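# Remove both clips from the cell, leads still plugged

## Task

Get both clips off the cell and set them down somewhere not touching it. The strips must not be bent, and the leads must remain plugged in.

## Robot and tools

Robot: two six-joint arms, left_arm and right_arm, each with a parallel gripper. Within a row and in every per-joint list in a result, the joints come in this unusual order: waist, shoulder, wrist pitch, wrist roll, elbow, wrist yaw. Follow that order and no other. Stated ranges in rad: waist -2.618 to 3.054, shoulder 0.000 to 3.142, elbow 0.000 to 3.142, wrist pitch -1.571 to 1.571, wrist yaw -1.571 to 1.571, wrist roll -2.094 to 2.094. The true limits may differ from these by up to 0.059 rad.

Frames: the scene frame has its origin at table-top height, midway between the nominal bases. +z points up, +x points out over the table, and left_arm sits on the +y side; these names do not match image left and right. Real bases: left_arm at (-0.031, +0.351, +0.035) m, quat_wxyz (+1.000, 0, 0, +0.025); right_arm at (+0.021, -0.334, +0.048) m, quat_wxyz (+1.000, 0, 0, +0.015). end_effector_position (m) and end_effector_quat_wxyz are given in each arm's own base frame and can be off by a few cm. Fixed cameras and the table use the scene frame. Gripper fingers point along the gripper's +z and close along its y. The reported point lies between the pads, about 1 cm behind the tips.

Row format, used by execute_actions and move: 14 plain numbers, each in [-1, 1]. The first 7 are left_arm's six joint displacements followed by its opening; the last 7 are the same for right_arm. Both arms are always included. Joint numbers are scaled offsets, not angles: 1.0 equals 2.224 rad for waist, shoulder and elbow, and 8.485 rad for wrist pitch, wrist yaw and wrist roll. They count from the Joint targets as they stood when the action or call began, not from the previous row, so sending the same offset again moves the arm further. Send 0 for a joint to hold it. The opening is absolute: +1 fully open, -1 closed. Send the current value again to leave a gripper unchanged, because 0 means half open.

execute_actions(actions, cameras): actions is a list of actions. Each action is a list of up to 15 rows, one per 1/30 s step, and a short list repeats its last row. An action that would push a joint more than 0.059 rad past its range is refused for both arms. A malformed first action, or one that fails this check, voids the whole call. An empty list returns images and the full state. cameras takes names (cam_high, cam_low, cam_left_wrist, cam_right_wrist), ["all"], or []. An unknown name invalidates the call.

move(target, speed, blend, opening_speed, grip_force, blocking, cameras): target is one 14-number row, or up to 15 rows in sequence. Every row's offsets count from the current Joint targets, not from the previous row. All joints move together along interpolated paths, with no collision avoidance. speed is the top joint speed in rad/s, 0.01 to 12.57, default 0.5; give one value or one per target. blend is a corner radius in rad; 0 means stop at each target. opening_speed is the gripper rate on the -1..+1 scale per second, at least 0.2. grip_force is the per-pad force cap in N, 10 to 50, one value or one per arm; it stays set afterward, and lower values close slowly. blocking=false returns after about 0.5 s while the move keeps going. The result adds a "move:" line: done, off_target (stopped more than 0.035 rad from target), moving, held (a check withheld steps, or the clearance check ended the path) or fault, plus limits=held if steps were withheld. Neither done nor off_target tells you whether anything was touched.

wait(seconds 0 to 10, cameras): lets the scene run with the last commands held, and returns early if a move finishes. stop(cameras): brakes the current move. A fast move needs distance to stop. zoom_image(camera, region [x0,y0,x1,y1] px, at most 504x504): a closer view of that camera's latest image. finished_scene(scene): give this scene's number. This is final, and the goal must hold with the robot hands-off.

Result lines: Joint positions and Joint velocities list one block per arm, joints in the order above (rad, rad/s), then the pad gap (m; 0.094 when fully open). Joint targets is the base for your next offsets. grip_measured is the finger opening on the command scale, reading up to 2.5 mm wide when empty. grip_effort_nm is the gripper motor's average effort (negative means closing); it is not the pad force. Joint torques are listed in joint order, include gravity, carry noise and offsets, and wrap at ±28 N m on numbers 1, 2 and 5. "joint sent to its limit" means a joint was stopped at its end. "joint command not followed" means the clearance check altered or withheld targets; this check does not keep the grippers apart. Motor temperatures: MOTOR HOT at 75 °C, a fault at 90 °C folds that arm and leaves it idle, and at 100 °C the arm goes limp.

Per-step limits: targets may lead measured angles by at most 0.339 rad on the big joints and 2.2 rad on the wrists. Targets placing the gripper more than 200 mm from its current position are scaled back. Large motions therefore take several actions. To end a push, command targets back past the measured positions.

Gripping: below the touch reading, each 0.001 of opening adds about 1 N. Near 20 N the force jumps to the cap. Close slowly, with a low grip_force, on parts that can bend. Open well above grip_measured to release.

Avoid: dropping or releasing moving parts; hitting the table, the fixed camera stand or heavy items; any contact between arms, including one gripper closing on the other's fingers; strain on wrist-camera cables; anything leaving the table; bending the strips; unplugging the leads; and holding loads or stretched poses long enough to overheat motors.

Each tool is called after ">>>" by a JSON object that holds its "fn" and its "kwargs".

## Session

>>> {"fn": "execute_actions", "kwargs": {"actions": []}}

Scene clock: 0.00 s.
left_arm: end_effector_position=(+0.3969, +0.0233, +0.0980) grip_measured=+1.000 grip_effort_nm=n/a end_effector_quat_wxyz=(+0.569, -0.072, +0.817, +0.054) | right_arm: end_effector_position=(+0.4023, +0.0124, +0.1203) grip_measured=+1.000 grip_effort_nm=n/a end_effector_quat_wxyz=(+0.615, -0.006, +0.789, +0.007)
Joint names: [waist, shoulder, wrist pitch, wrist roll, elbow, wrist yaw]
Joint positions: left_arm=[-0.027 1.512 0.749 -0.067 0.402 -0.196 0.094] | right_arm=[0.04 1.508 0.884 0.008 0.377 0.02 0.094]
Joint velocities: within noise
Joint torques (N m): no reading
Motor temperatures (°C): left_arm=[31 36 39 29 39 28 30] | right_arm=[29 40 39 27 36 26 28]
Heat: left arm: 39 °C; right arm: 40 °C.
Joint targets: left_arm=[-0.027 1.508 0.743 -0.066 0.408 -0.196] | right_arm=[0.040 1.504 0.877 0.008 0.382 0.020]
Tool commands: left_gripper/opening=+1.0 right_gripper/opening=+1.0

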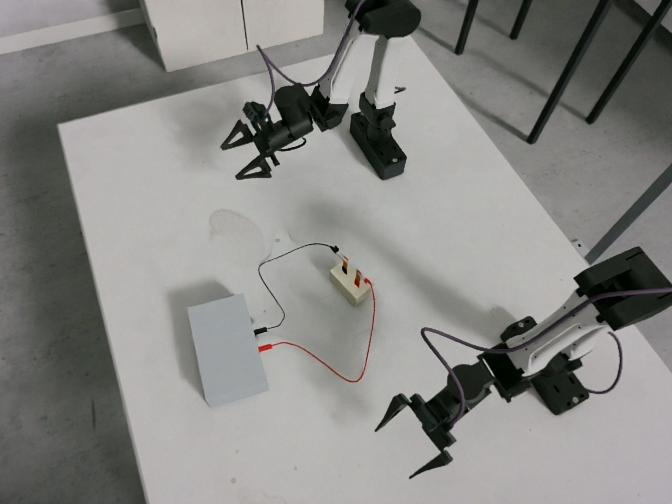

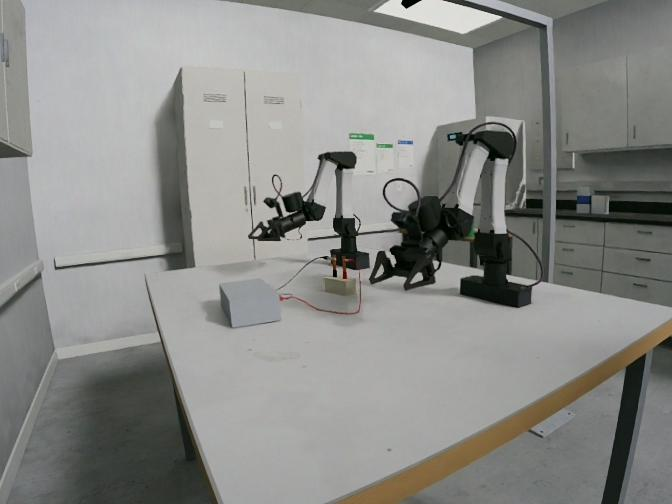

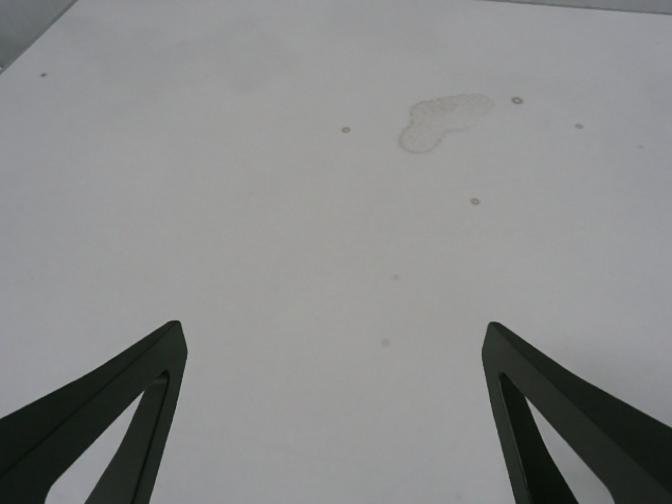

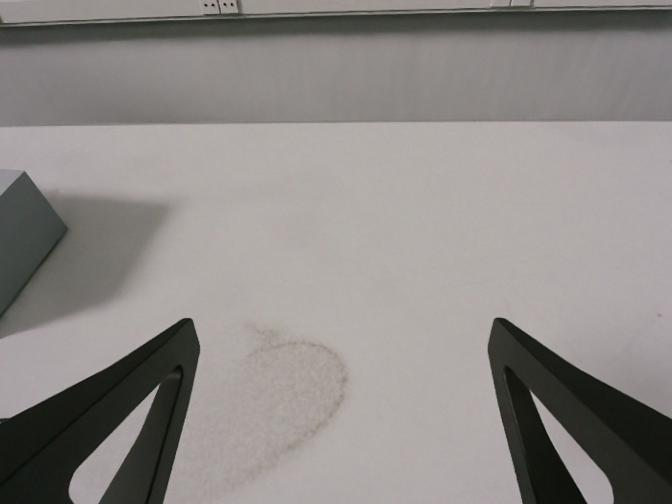

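>>> {"fn": "zoom_image", "kwargs": {"camera": "cam_high", "region": [300, 230, 400, 310]}}

>>> {"fn": "zoom_image", "kwargs": {"camera": "cam_low", "region": [290, 240, 390, 320]}}

>>> {"fn": "zoom_image", "kwargs": {"camera": "cam_high", "region": [160, 200, 420, 420]}}

Scaled by 5.040 from the camera's 672x504 image, which has a finer 960x720 frame.

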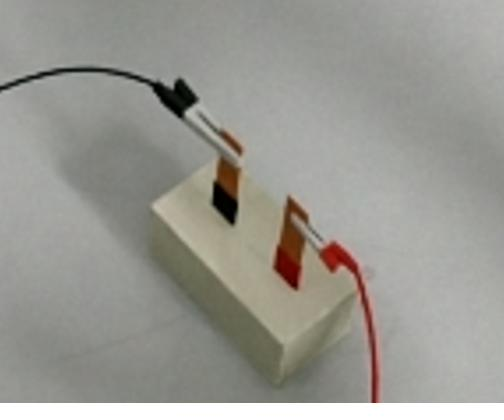

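Scaled by 5.040 from the camera's 672x504 image, which has a finer 960x720 frame.

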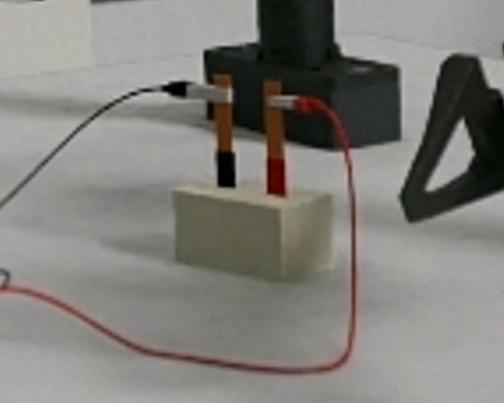

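Scaled by 1.938 from the camera's 672x504 image, which has a finer 960x720 frame.

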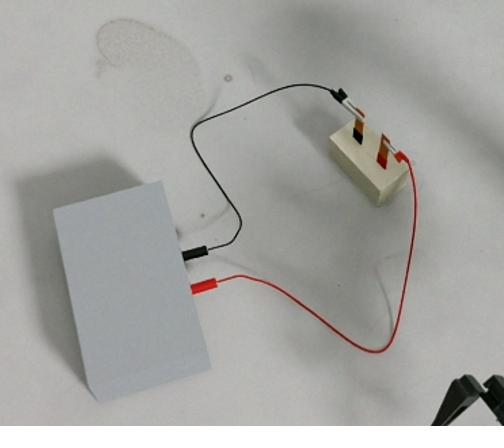

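>>> {"fn": "move", "kwargs": {"target": [[0,0,0,0,0,0,1,0,-0.3647,-0.1609,0,0.1344,-0.0024,1],[0,0,0,0,0,0,1,0.3988,-0.3647,-0.1609,0,0.1344,-0.0024,1]], "speed": 0.8, "cameras": ["all"]}}

Scene clock: 6.50 s.
left_arm: end_effector_position=(+0.3969, +0.0233, +0.0980) grip_measured=+1.000 grip_effort_nm=-0.02 end_effector_quat_wxyz=(+0.569, -0.072, +0.817, +0.054) | right_arm: end_effector_position=(+0.1704, +0.2227, +0.2090) grip_measured=+1.000 grip_effort_nm=0.00 end_effector_quat_wxyz=(+0.451, -0.380, +0.777, +0.223)
Joint names: [waist, shoulder, wrist pitch, wrist roll, elbow, wrist yaw]
Joint positions: left_arm=[-0.027 1.512 0.749 -0.067 0.402 -0.196 0.094] | right_arm=[0.922 0.696 -0.473 0.007 0.651 0.006 0.094]
Joint torques (N m): left_arm=[-0.5 -5.68 1.7 -0.11 6.27 -0.08] | right_arm=[0.34 -0.88 2.27 0.05 9.28 -0.02]
Heat: left arm: 41 °C; right arm: 40 °C.
Joint targets: left_arm=[-0.027 1.508 0.743 -0.066 0.408 -0.196] | right_arm=[0.926 0.693 -0.488 0.008 0.681 0.000]
move: done
camera_calibration:
cam_right_wrist: T_world_to_cam=[[0.803807, -0.594339, -0.025592, 0.000986263], [-0.514938, -0.673592, -0.5302, 0.389299], [0.29788, 0.439357, -0.847486, 0.149429], [0, 0, 0, 1]] pos_world=[0.15516, 0.197162, 0.333071]

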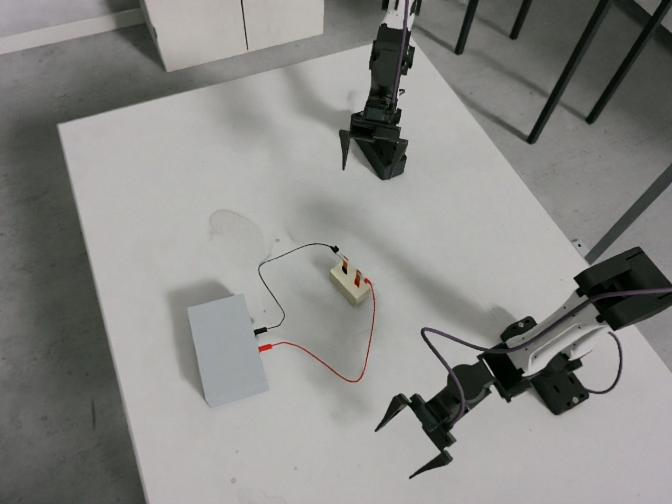

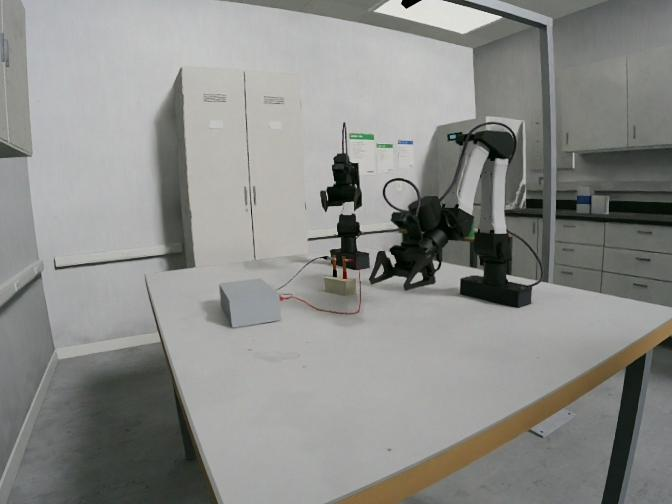

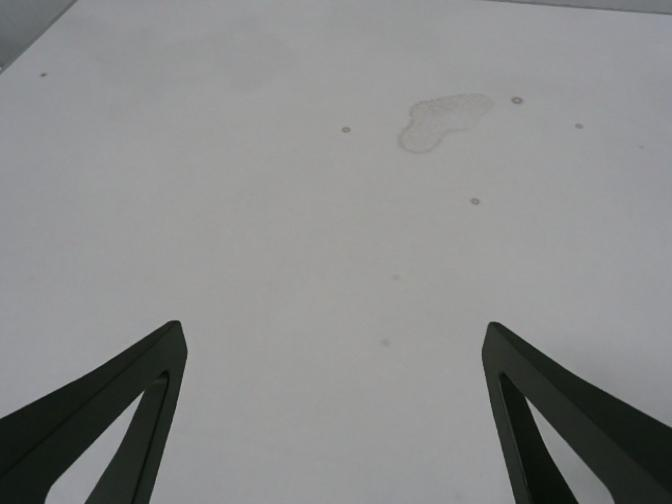

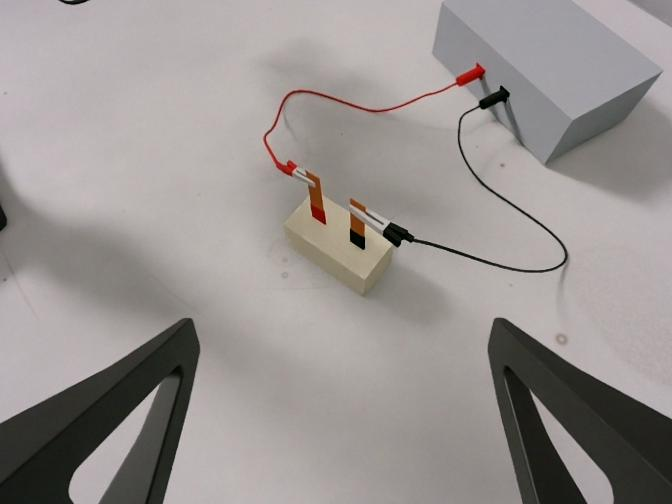

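>>> {"fn": "zoom_image", "kwargs": {"camera": "cam_right_wrist", "region": [270, 150, 430, 300]}}

Scaled by 3.150 from the camera's 672x504 image, which has a finer 960x720 frame.

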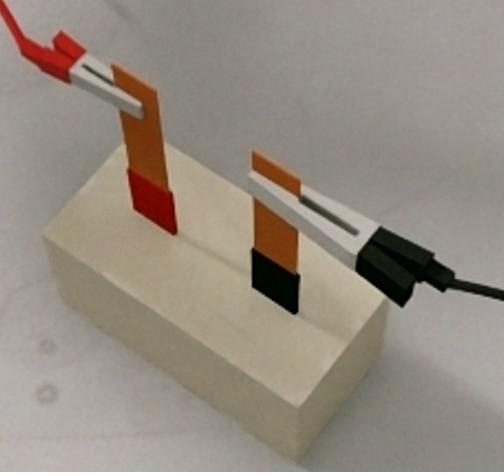

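>>> {"fn": "execute_actions", "kwargs": {"actions": []}}

>>> {"fn": "zoom_image", "kwargs": {"camera": "cam_high", "region": [300, 0, 460, 200]}}

Scene clock: 10.53 s.
left_arm: end_effector_position=(+0.3969, +0.0233, +0.0980) grip_measured=+1.000 grip_effort_nm=-0.02 end_effector_quat_wxyz=(+0.569, -0.072, +0.817, +0.054) | right_arm: end_effector_position=(+0.1704, +0.2227, +0.2090) grip_measured=+1.000 grip_effort_nm=0.00 end_effector_quat_wxyz=(+0.451, -0.380, +0.777, +0.223)
Joint names: [waist, shoulder, wrist pitch, wrist roll, elbow, wrist yaw]
Joint positions: left_arm=[-0.027 1.512 0.749 -0.067 0.402 -0.196 0.094] | right_arm=[0.922 0.696 -0.473 0.007 0.651 0.006 0.094]
Joint velocities: within noise
Joint torques (N m): left_arm=[-0.49 -5.52 1.72 -0.15 6.22 -0.05] | right_arm=[0.42 -0.99 2.28 0.05 9.36 -0.01]
Motor temperatures (°C): left_arm=[31 37 41 29 41 28 30] | right_arm=[29 40 40 27 37 26 28]
Heat: left arm: 41 °C; right arm: 40 °C.
Joint targets: left_arm=[-0.027 1.508 0.743 -0.066 0.408 -0.196] | right_arm=[0.926 0.693 -0.488 0.008 0.681 0.000]
Tool commands: left_gripper/opening=+1.0 right_gripper/opening=+1.0
camera_calibration:
cam_right_wrist: T_world_to_cam=[[0.803807, -0.594339, -0.025592, 0.000986263], [-0.514938, -0.673592, -0.5302, 0.389299], [0.29788, 0.439357, -0.847486, 0.149429], [0, 0, 0, 1]] pos_world=[0.15516, 0.197162, 0.333071]

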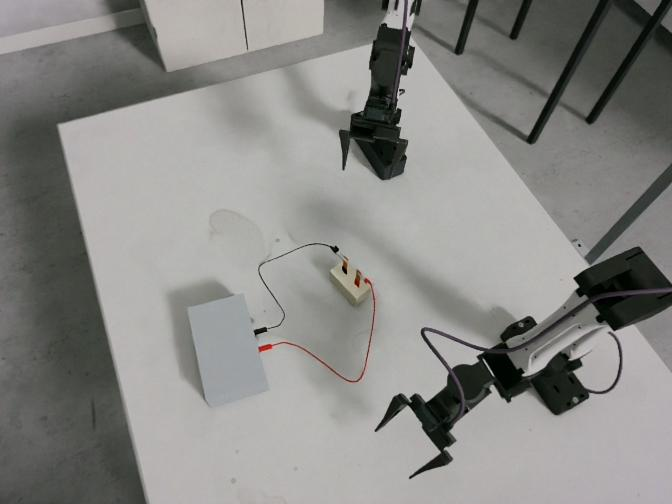

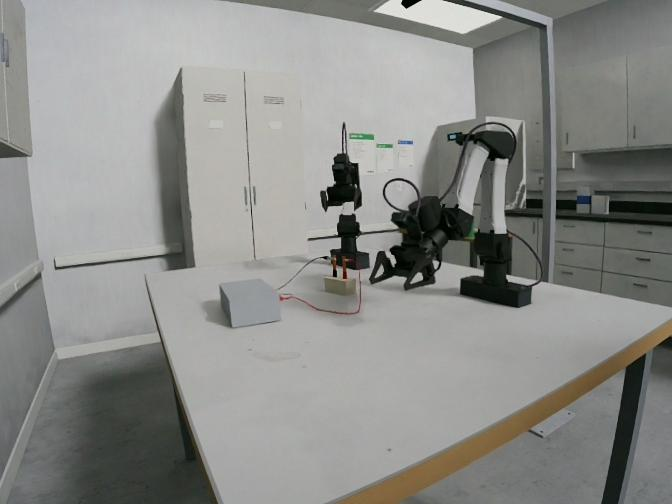

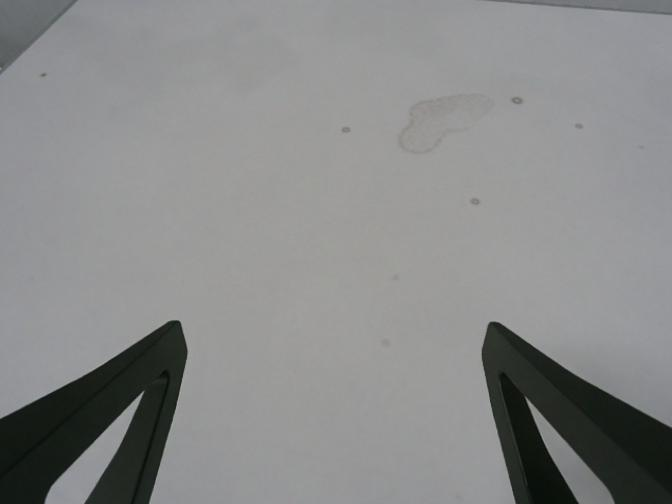

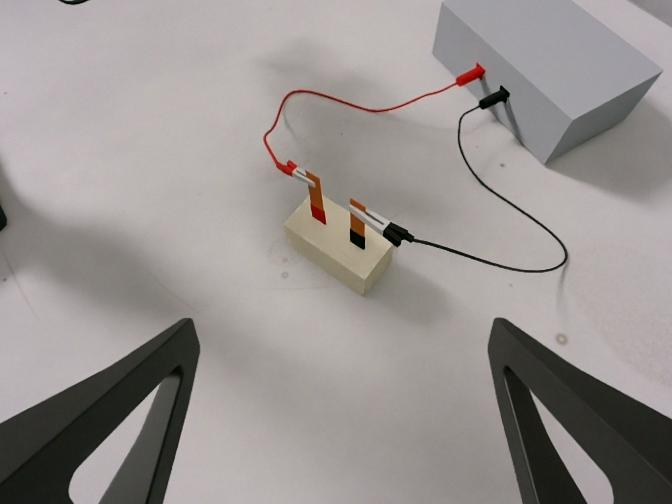

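Scaled by 2.520 from the camera's 672x504 image, which has a finer 960x720 frame.

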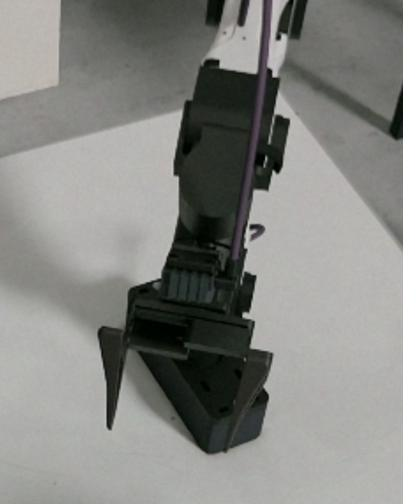

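>>> {"fn": "move", "kwargs": {"target": [0,0,0,0,0,0,1,-0.0459,0.6102,-0.1087,0.1159,0.5432,0,1], "speed": 0.8, "cameras": ["all"]}}

Scene clock: 16.07 s.
left_arm: end_effector_position=(+0.3969, +0.0233, +0.0980) grip_measured=+1.000 grip_effort_nm=-0.02 end_effector_quat_wxyz=(+0.569, -0.072, +0.817, +0.054) | right_arm: end_effector_position=(+0.2642, +0.2864, +0.1198) grip_measured=+1.000 grip_effort_nm=0.00 end_effector_quat_wxyz=(+0.004, +0.077, +0.997, -0.001)
Joint names: [waist, shoulder, wrist pitch, wrist roll, elbow, wrist yaw]
Joint positions: left_arm=[-0.027 1.512 0.749 -0.067 0.402 -0.196 0.094] | right_arm=[0.828 2.031 -1.397 0.982 1.861 0.006 0.094]
Joint torques (N m): left_arm=[-0.61 -5.63 1.7 -0.13 6.3 -0.08] | right_arm=[-0.36 -8.08 0.27 0.18 7.92 0.05]
Heat: left arm: 42 °C; right arm: 40 °C.
Joint targets: left_arm=[-0.027 1.508 0.743 -0.066 0.408 -0.196] | right_arm=[0.824 2.050 -1.410 0.991 1.889 0.000]
move: done
camera_calibration:
cam_right_wrist: T_world_to_cam=[[-0.161207, -0.986484, -0.0293643, 0.328814], [-0.874294, 0.128944, 0.467956, 0.178761], [-0.457844, 0.101111, -0.883264, 0.318707], [0, 0, 0, 1]] pos_world=[0.355215, 0.269094, 0.207505]

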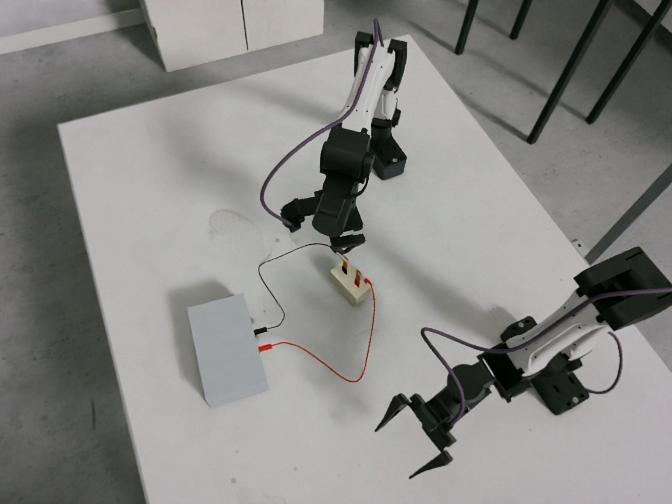

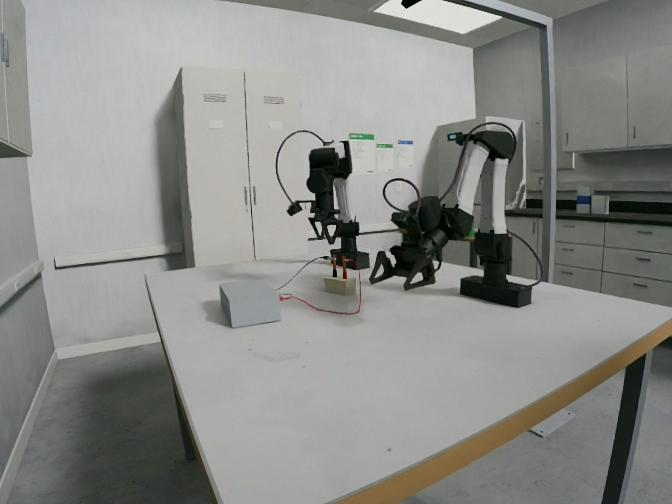

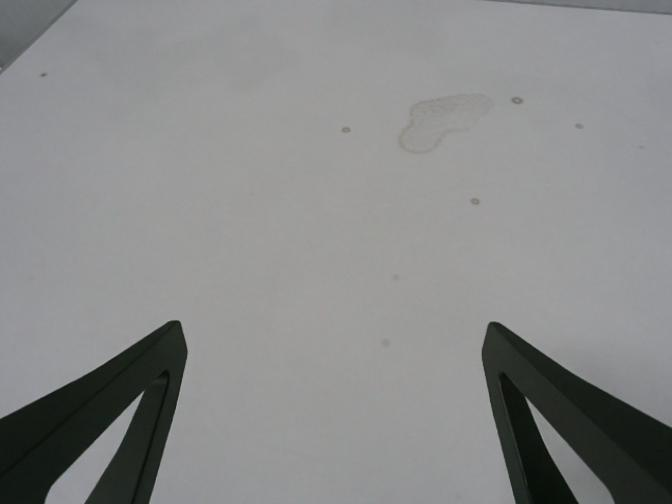

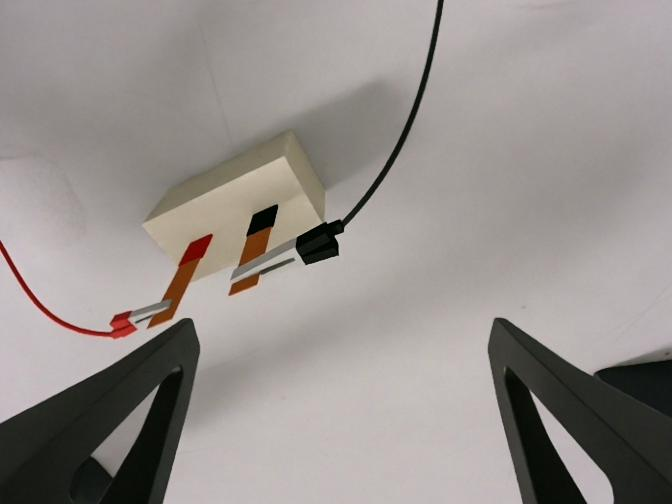

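>>> {"fn": "move", "kwargs": {"target": [0,0,0,0,0,0,1,0,0,0,-0.2336,0,0,1], "speed": 0.8, "cameras": ["cam_high","cam_low","cam_right_wrist"]}}

Scene clock: 19.90 s.
left_arm: end_effector_position=(+0.3969, +0.0233, +0.0980) grip_measured=+1.000 grip_effort_nm=-0.02 end_effector_quat_wxyz=(+0.569, -0.072, +0.817, +0.054) | right_arm: end_effector_position=(+0.2640, +0.2862, +0.1198) grip_measured=+1.000 grip_effort_nm=0.00 end_effector_quat_wxyz=(-0.001, +0.787, -0.618, +0.003)
Joint names: [waist, shoulder, wrist pitch, wrist roll, elbow, wrist yaw]
Joint positions: left_arm=[-0.027 1.512 0.749 -0.067 0.402 -0.196 0.094] | right_arm=[0.828 2.031 -1.398 -0.982 1.861 0.006 0.094]
Joint torques (N m): left_arm=[-0.42 -5.63 1.67 -0.12 6.27 -0.05] | right_arm=[-0.36 -8.13 0.32 -0.03 7.98 -0.07]
Heat: left arm: 42 °C; right arm: 40 °C.
Joint targets: left_arm=[-0.027 1.508 0.743 -0.066 0.408 -0.196] | right_arm=[0.824 2.050 -1.411 -0.991 1.889 0.000]
move: done
camera_calibration:
cam_right_wrist: T_world_to_cam=[[0.973215, 0.228605, -0.024322, -0.319206], [0.212182, -0.852464, 0.477791, 0.171414], [0.0884918, -0.470154, -0.878137, 0.337292], [0, 0, 0, 1]] pos_world=[0.244438, 0.377676, 0.206525]
Images, in order (width x height): cam_high 672x504, cam_low 672x504, cam_right_wrist 672x504.

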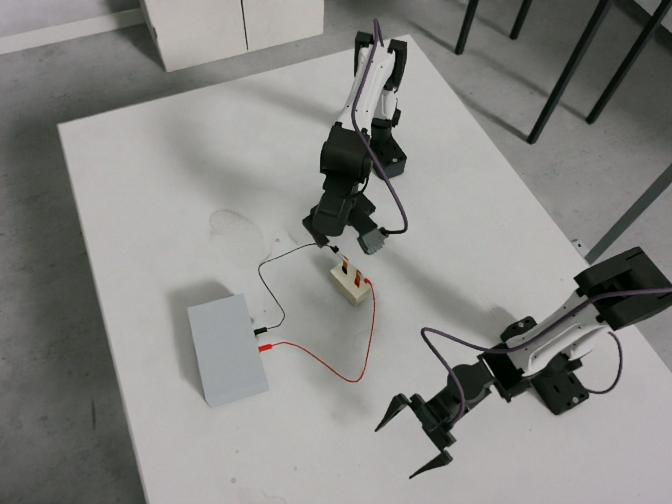

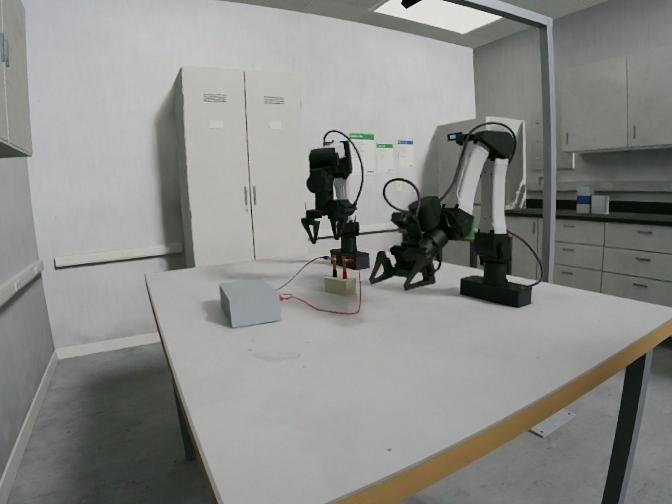

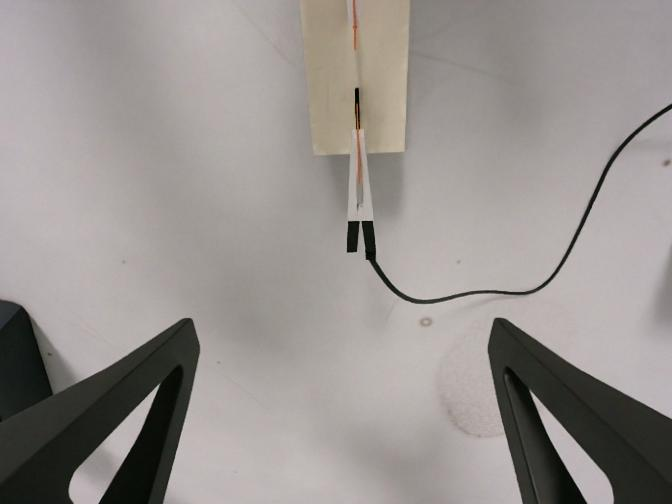

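>>> {"fn": "move", "kwargs": {"target": [0,0,0,0,0,0,1,-0.0051,0.0109,0.01263,-0.0013,-0.0367,0,1], "speed": 0.3, "cameras": ["cam_high","cam_low","cam_right_wrist"]}}

>>> {"fn": "zoom_image", "kwargs": {"camera": "cam_high", "region": [290, 190, 410, 310]}}

>>> {"fn": "zoom_image", "kwargs": {"camera": "cam_low", "region": [290, 200, 390, 300]}}

Scene clock: 22.57 s.
left_arm: end_effector_position=(+0.3969, +0.0233, +0.0980) grip_measured=+1.000 grip_effort_nm=-0.02 end_effector_quat_wxyz=(+0.569, -0.072, +0.817, +0.054) | right_arm: end_effector_position=(+0.2747, +0.2915, +0.1027) grip_measured=+1.000 grip_effort_nm=0.00 end_effector_quat_wxyz=(-0.013, +0.787, -0.617, +0.004)
Joint names: [waist, shoulder, wrist pitch, wrist roll, elbow, wrist yaw]
Joint positions: left_arm=[-0.027 1.512 0.749 -0.067 0.402 -0.196 0.094] | right_arm=[0.818 2.051 -1.316 -0.993 1.822 0.006 0.094]
Joint torques (N m): left_arm=[-0.4 -5.7 1.72 -0.12 6.19 -0.07] | right_arm=[-0.35 -7.98 0.6 -0.03 4.79 -0.09]
Heat: left arm: 42 °C; right arm: 41 °C.
Joint targets: left_arm=[-0.027 1.508 0.743 -0.066 0.408 -0.196] | right_arm=[0.813 2.075 -1.303 -1.002 1.807 0.000]
move: done
camera_calibration:
cam_right_wrist: T_world_to_cam=[[0.973261, 0.229655, -0.00461271, -0.333635], [0.205239, -0.860418, 0.466432, 0.187252], [0.10315, -0.454907, -0.884545, 0.316071], [0, 0, 0, 1]] pos_world=[0.25368, 0.381519, 0.1907]
Images, in order (width x height): cam_high 672x504, cam_low 672x504, cam_right_wrist 672x504.

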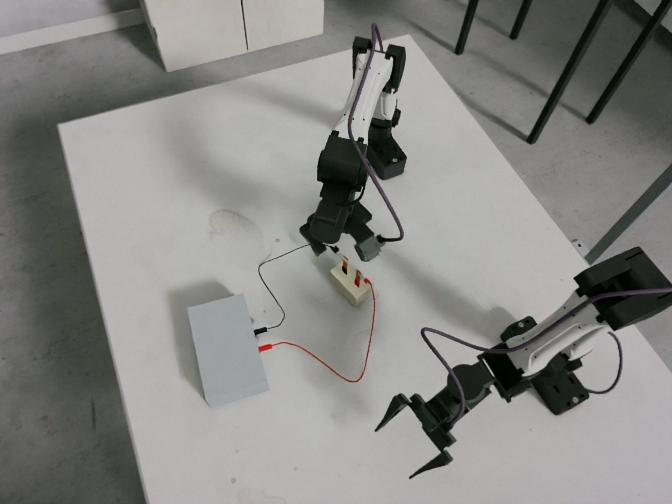

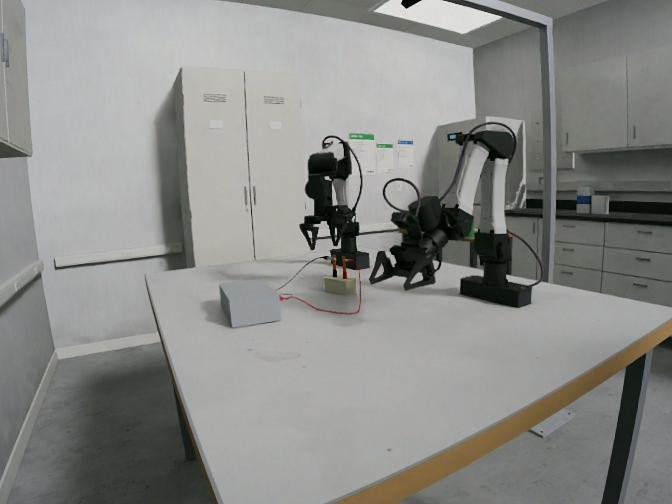

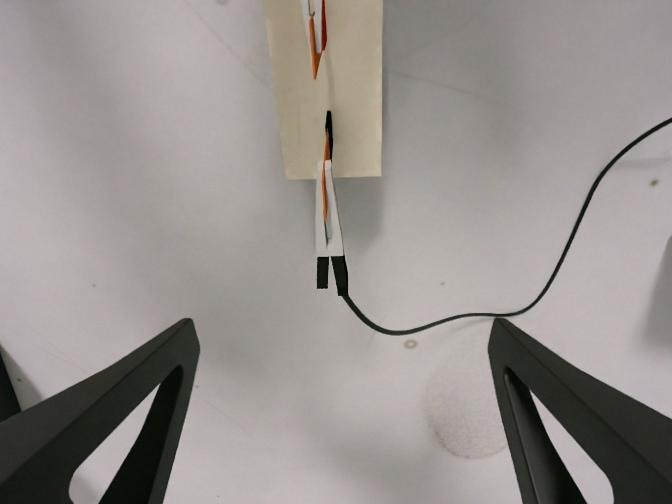

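Scaled by 4.200 from the camera's 672x504 image, which has a finer 960x720 frame.

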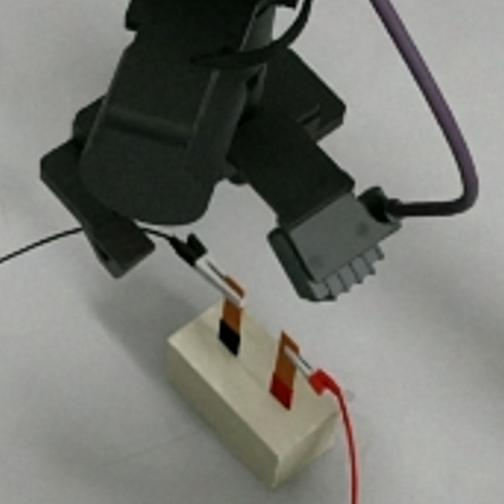

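Scaled by 5.040 from the camera's 672x504 image, which has a finer 960x720 frame.

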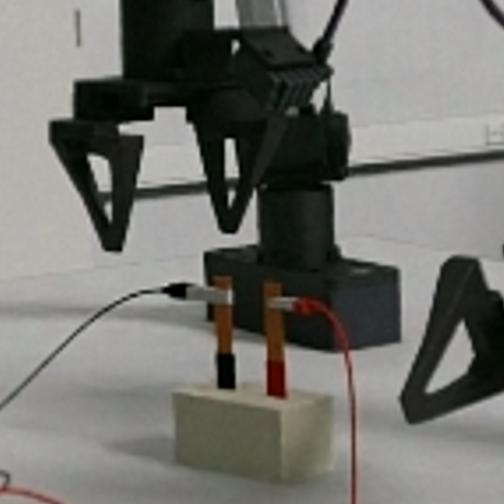

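>>> {"fn": "move", "kwargs": {"target": [0,0,0,0,0,0,1,0.0072,0.0045,0.01037,-0.0007,-0.0445,0,1], "speed": 0.3, "cameras": ["cam_high","cam_low","cam_right_wrist"]}}

>>> {"fn": "zoom_image", "kwargs": {"camera": "cam_high", "region": [290, 190, 410, 310]}}

>>> {"fn": "zoom_image", "kwargs": {"camera": "cam_low", "region": [290, 200, 390, 300]}}

Scene clock: 25.73 s.
left_arm: end_effector_position=(+0.3969, +0.0233, +0.0980) grip_measured=+1.000 grip_effort_nm=-0.02 end_effector_quat_wxyz=(+0.569, -0.072, +0.817, +0.054) | right_arm: end_effector_position=(+0.2702, +0.2904, +0.0746) grip_measured=+1.000 grip_effort_nm=0.00 end_effector_quat_wxyz=(-0.003, +0.791, -0.612, +0.003)
Joint names: [waist, shoulder, wrist pitch, wrist roll, elbow, wrist yaw]
Joint positions: left_arm=[-0.027 1.512 0.749 -0.067 0.402 -0.196 0.094] | right_arm=[0.824 2.059 -1.229 -0.999 1.724 0.006 0.094]
Joint torques (N m): left_arm=[-0.43 -5.63 1.73 -0.13 6.2 -0.07] | right_arm=[0.39 -7.98 0.53 -0.07 4.62 -0.09]
Heat: left arm: 43 °C; right arm: 41 °C.
Joint targets: left_arm=[-0.027 1.508 0.743 -0.066 0.408 -0.196] | right_arm=[0.829 2.085 -1.215 -1.008 1.709 0.000]
move: done
camera_calibration:
cam_right_wrist: T_world_to_cam=[[0.970152, 0.241603, -0.0208304, -0.330512], [0.222148, -0.851002, 0.475864, 0.192348], [0.0972433, -0.466287, -0.879272, 0.295627], [0, 0, 0, 1]] pos_world=[0.249169, 0.381388, 0.161521]
Images, in order (width x height): cam_high 672x504, cam_low 672x504, cam_right_wrist 672x504.

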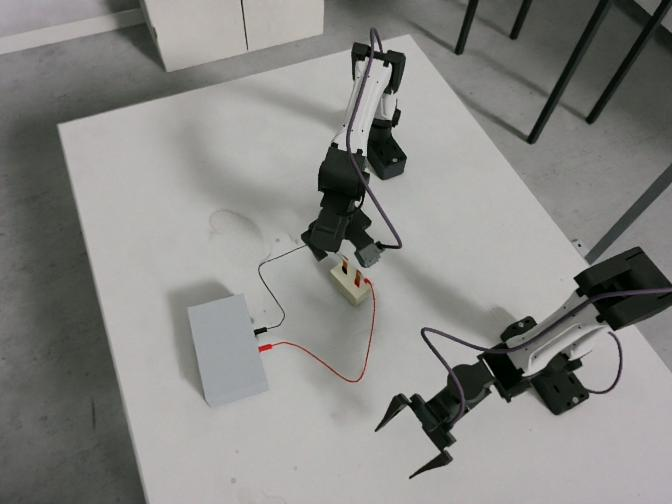

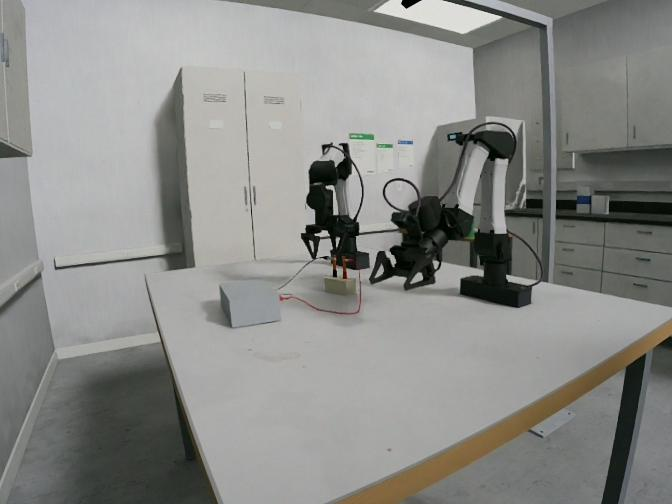

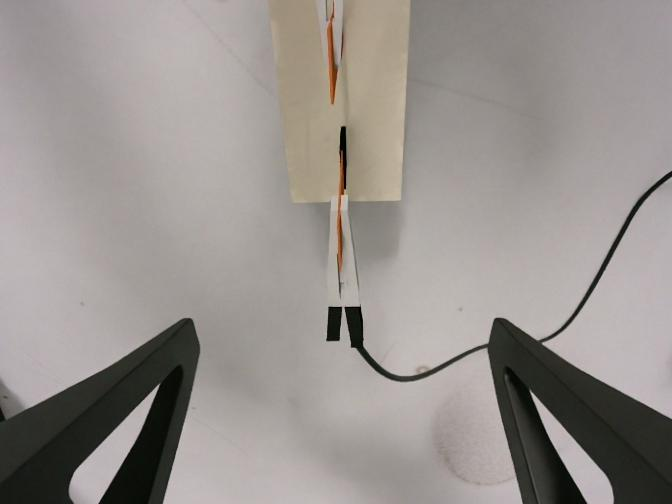

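Scaled by 4.200 from the camera's 672x504 image, which has a finer 960x720 frame.

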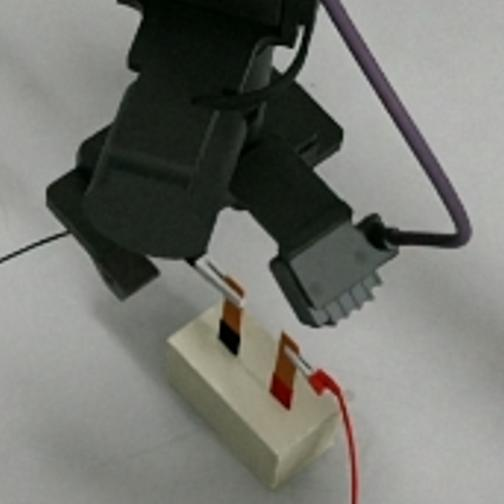

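Scaled by 5.040 from the camera's 672x504 image, which has a finer 960x720 frame.

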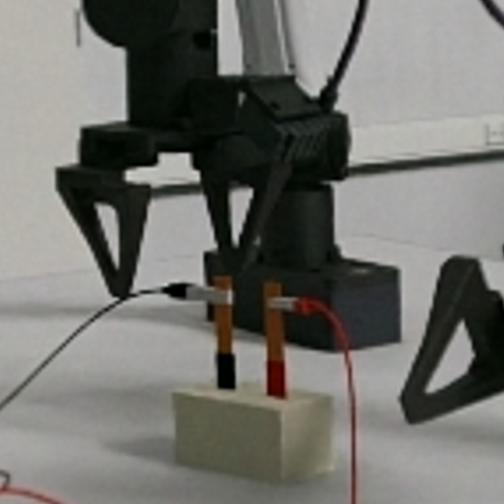

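>>> {"fn": "zoom_image", "kwargs": {"camera": "cam_right_wrist", "region": [160, 160, 520, 430]}}

Scaled by 1.400 from the camera's 672x504 image, which has a finer 960x720 frame.

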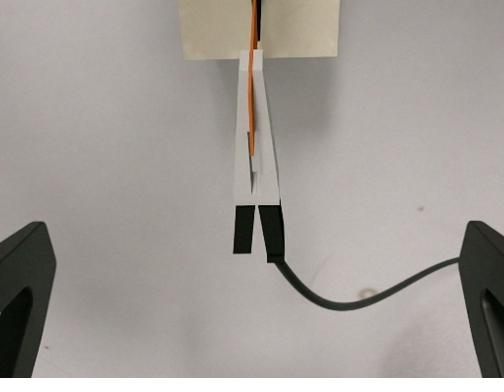

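>>> {"fn": "move", "kwargs": {"target": [0,0,0,0,0,0,1,0,0,0,0,0,0,-0.4], "opening_speed": 0.7, "cameras": ["cam_low","cam_right_wrist"]}}

>>> {"fn": "zoom_image", "kwargs": {"camera": "cam_right_wrist", "region": [240, 180, 440, 420]}}

>>> {"fn": "zoom_image", "kwargs": {"camera": "cam_low", "region": [290, 200, 390, 300]}}

Scene clock: 29.67 s.
left_arm: end_effector_position=(+0.3969, +0.0233, +0.0980) grip_measured=+1.000 grip_effort_nm=-0.02 end_effector_quat_wxyz=(+0.569, -0.072, +0.817, +0.054) | right_arm: end_effector_position=(+0.2703, +0.2906, +0.0746) grip_measured=-0.398 grip_effort_nm=-0.08 end_effector_quat_wxyz=(-0.003, +0.791, -0.612, +0.003)
Joint names: [waist, shoulder, wrist pitch, wrist roll, elbow, wrist yaw]
Joint positions: left_arm=[-0.027 1.512 0.749 -0.067 0.402 -0.196 0.094] | right_arm=[0.824 2.059 -1.228 -1 1.724 0.006 0.028]
Joint torques (N m): left_arm=[-0.4 -5.61 1.7 -0.15 6.23 -0.02] | right_arm=[0.34 -7.9 0.57 -0.03 4.66 -0.1]
Heat: left arm: 43 °C; right arm: 41 °C.
Joint targets: left_arm=[-0.027 1.508 0.743 -0.066 0.408 -0.196] | right_arm=[0.829 2.085 -1.215 -1.008 1.709 0.000]
move: done
camera_calibration:
cam_right_wrist: T_world_to_cam=[[0.969961, 0.242422, -0.0201892, -0.330905], [0.222601, -0.851048, 0.475569, 0.192338], [0.0981065, -0.465778, -0.879446, 0.29538], [0, 0, 0, 1]] pos_world=[0.249172, 0.381489, 0.16162]
Images, in order (width x height): cam_low 672x504, cam_right_wrist 672x504.

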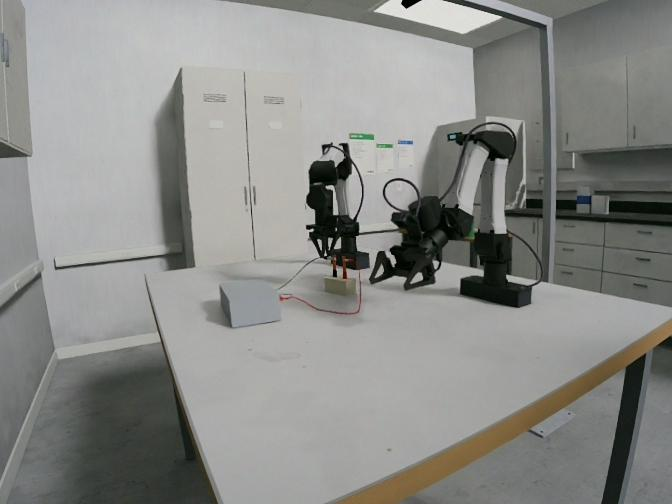

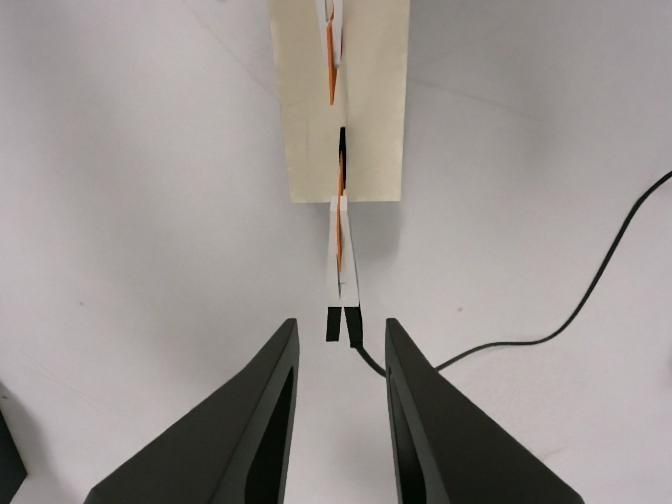

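Scaled by 2.100 from the camera's 672x504 image, which has a finer 960x720 frame.

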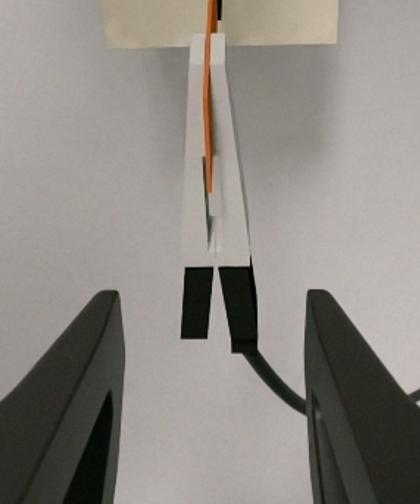

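Scaled by 5.040 from the camera's 672x504 image, which has a finer 960x720 frame.

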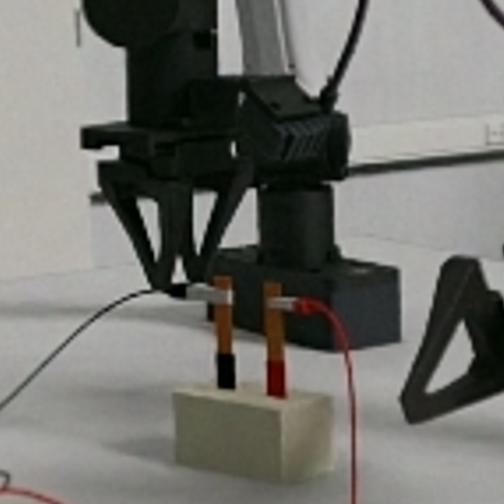

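>>> {"fn": "move", "kwargs": {"target": [0,0,0,0,0,0,1,0,0.0063,0.00424,0,-0.0130,0,-0.4], "speed": 0.1, "cameras": ["cam_high","cam_low","cam_right_wrist"]}}

>>> {"fn": "zoom_image", "kwargs": {"camera": "cam_right_wrist", "region": [240, 180, 440, 420]}}

>>> {"fn": "zoom_image", "kwargs": {"camera": "cam_low", "region": [290, 200, 390, 300]}}

Scene clock: 31.40 s.
left_arm: end_effector_position=(+0.3969, +0.0233, +0.0980) grip_measured=+1.000 grip_effort_nm=-0.02 end_effector_quat_wxyz=(+0.569, -0.072, +0.817, +0.054) | right_arm: end_effector_position=(+0.2706, +0.2908, +0.0631) grip_measured=-0.398 grip_effort_nm=-0.08 end_effector_quat_wxyz=(-0.001, +0.791, -0.612, +0.003)
Joint names: [waist, shoulder, wrist pitch, wrist roll, elbow, wrist yaw]
Joint positions: left_arm=[-0.027 1.512 0.749 -0.067 0.402 -0.196 0.094] | right_arm=[0.824 2.071 -1.193 -1 1.696 0.006 0.028]
Joint torques (N m): left_arm=[-0.51 -5.74 1.74 -0.12 6.2 -0.05] | right_arm=[0.43 -7.73 0.57 -0.05 4.49 -0.07]
Heat: left arm: 43 °C; right arm: 41 °C.
Joint targets: left_arm=[-0.027 1.508 0.743 -0.066 0.408 -0.196] | right_arm=[0.829 2.098 -1.179 -1.008 1.679 0.000]
move: done
camera_calibration:
cam_right_wrist: T_world_to_cam=[[0.969896, 0.242304, -0.024292, -0.331185], [0.224155, -0.849339, 0.477888, 0.196931], [0.095162, -0.468947, -0.878085, 0.286967], [0, 0, 0, 1]] pos_world=[0.249764, 0.382081, 0.149825]
Images, in order (width x height): cam_high 672x504, cam_low 672x504, cam_right_wrist 672x504.

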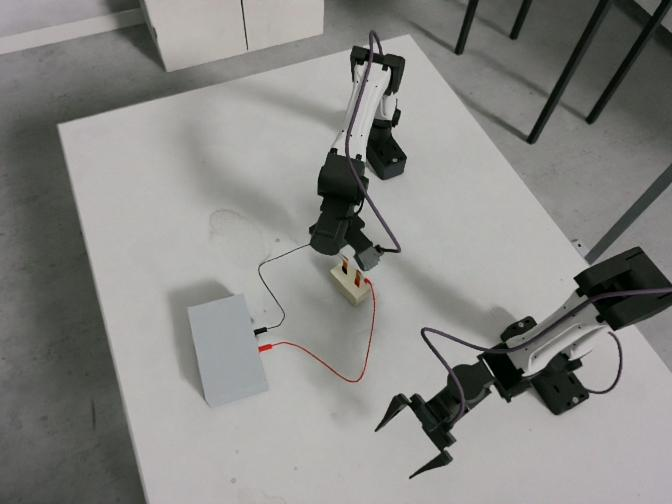

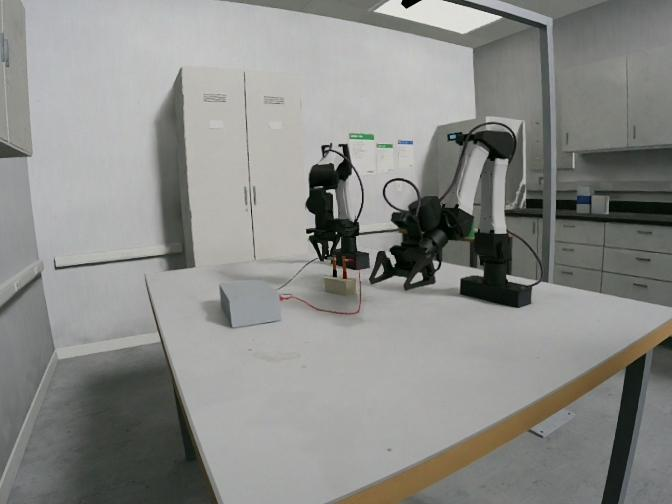

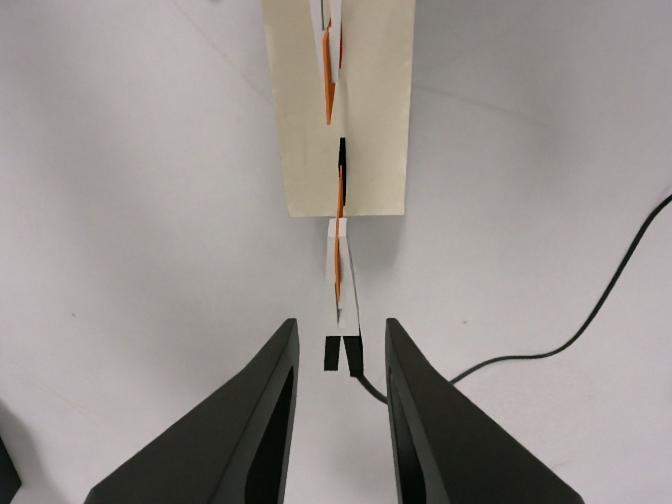

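Scaled by 2.100 from the camera's 672x504 image, which has a finer 960x720 frame.

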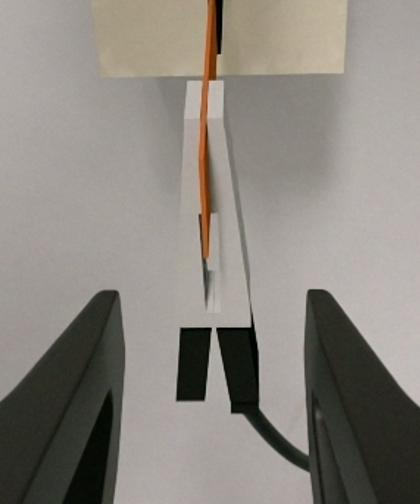

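Scaled by 5.040 from the camera's 672x504 image, which has a finer 960x720 frame.

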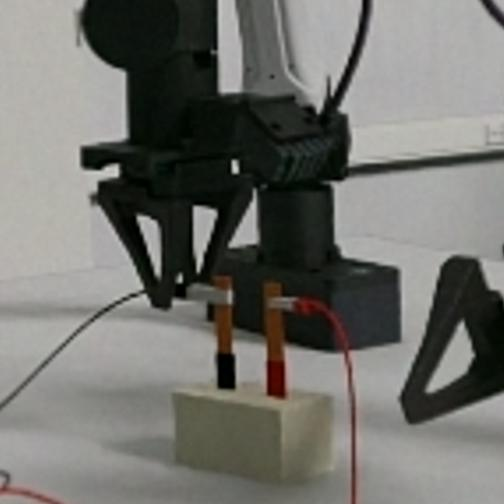

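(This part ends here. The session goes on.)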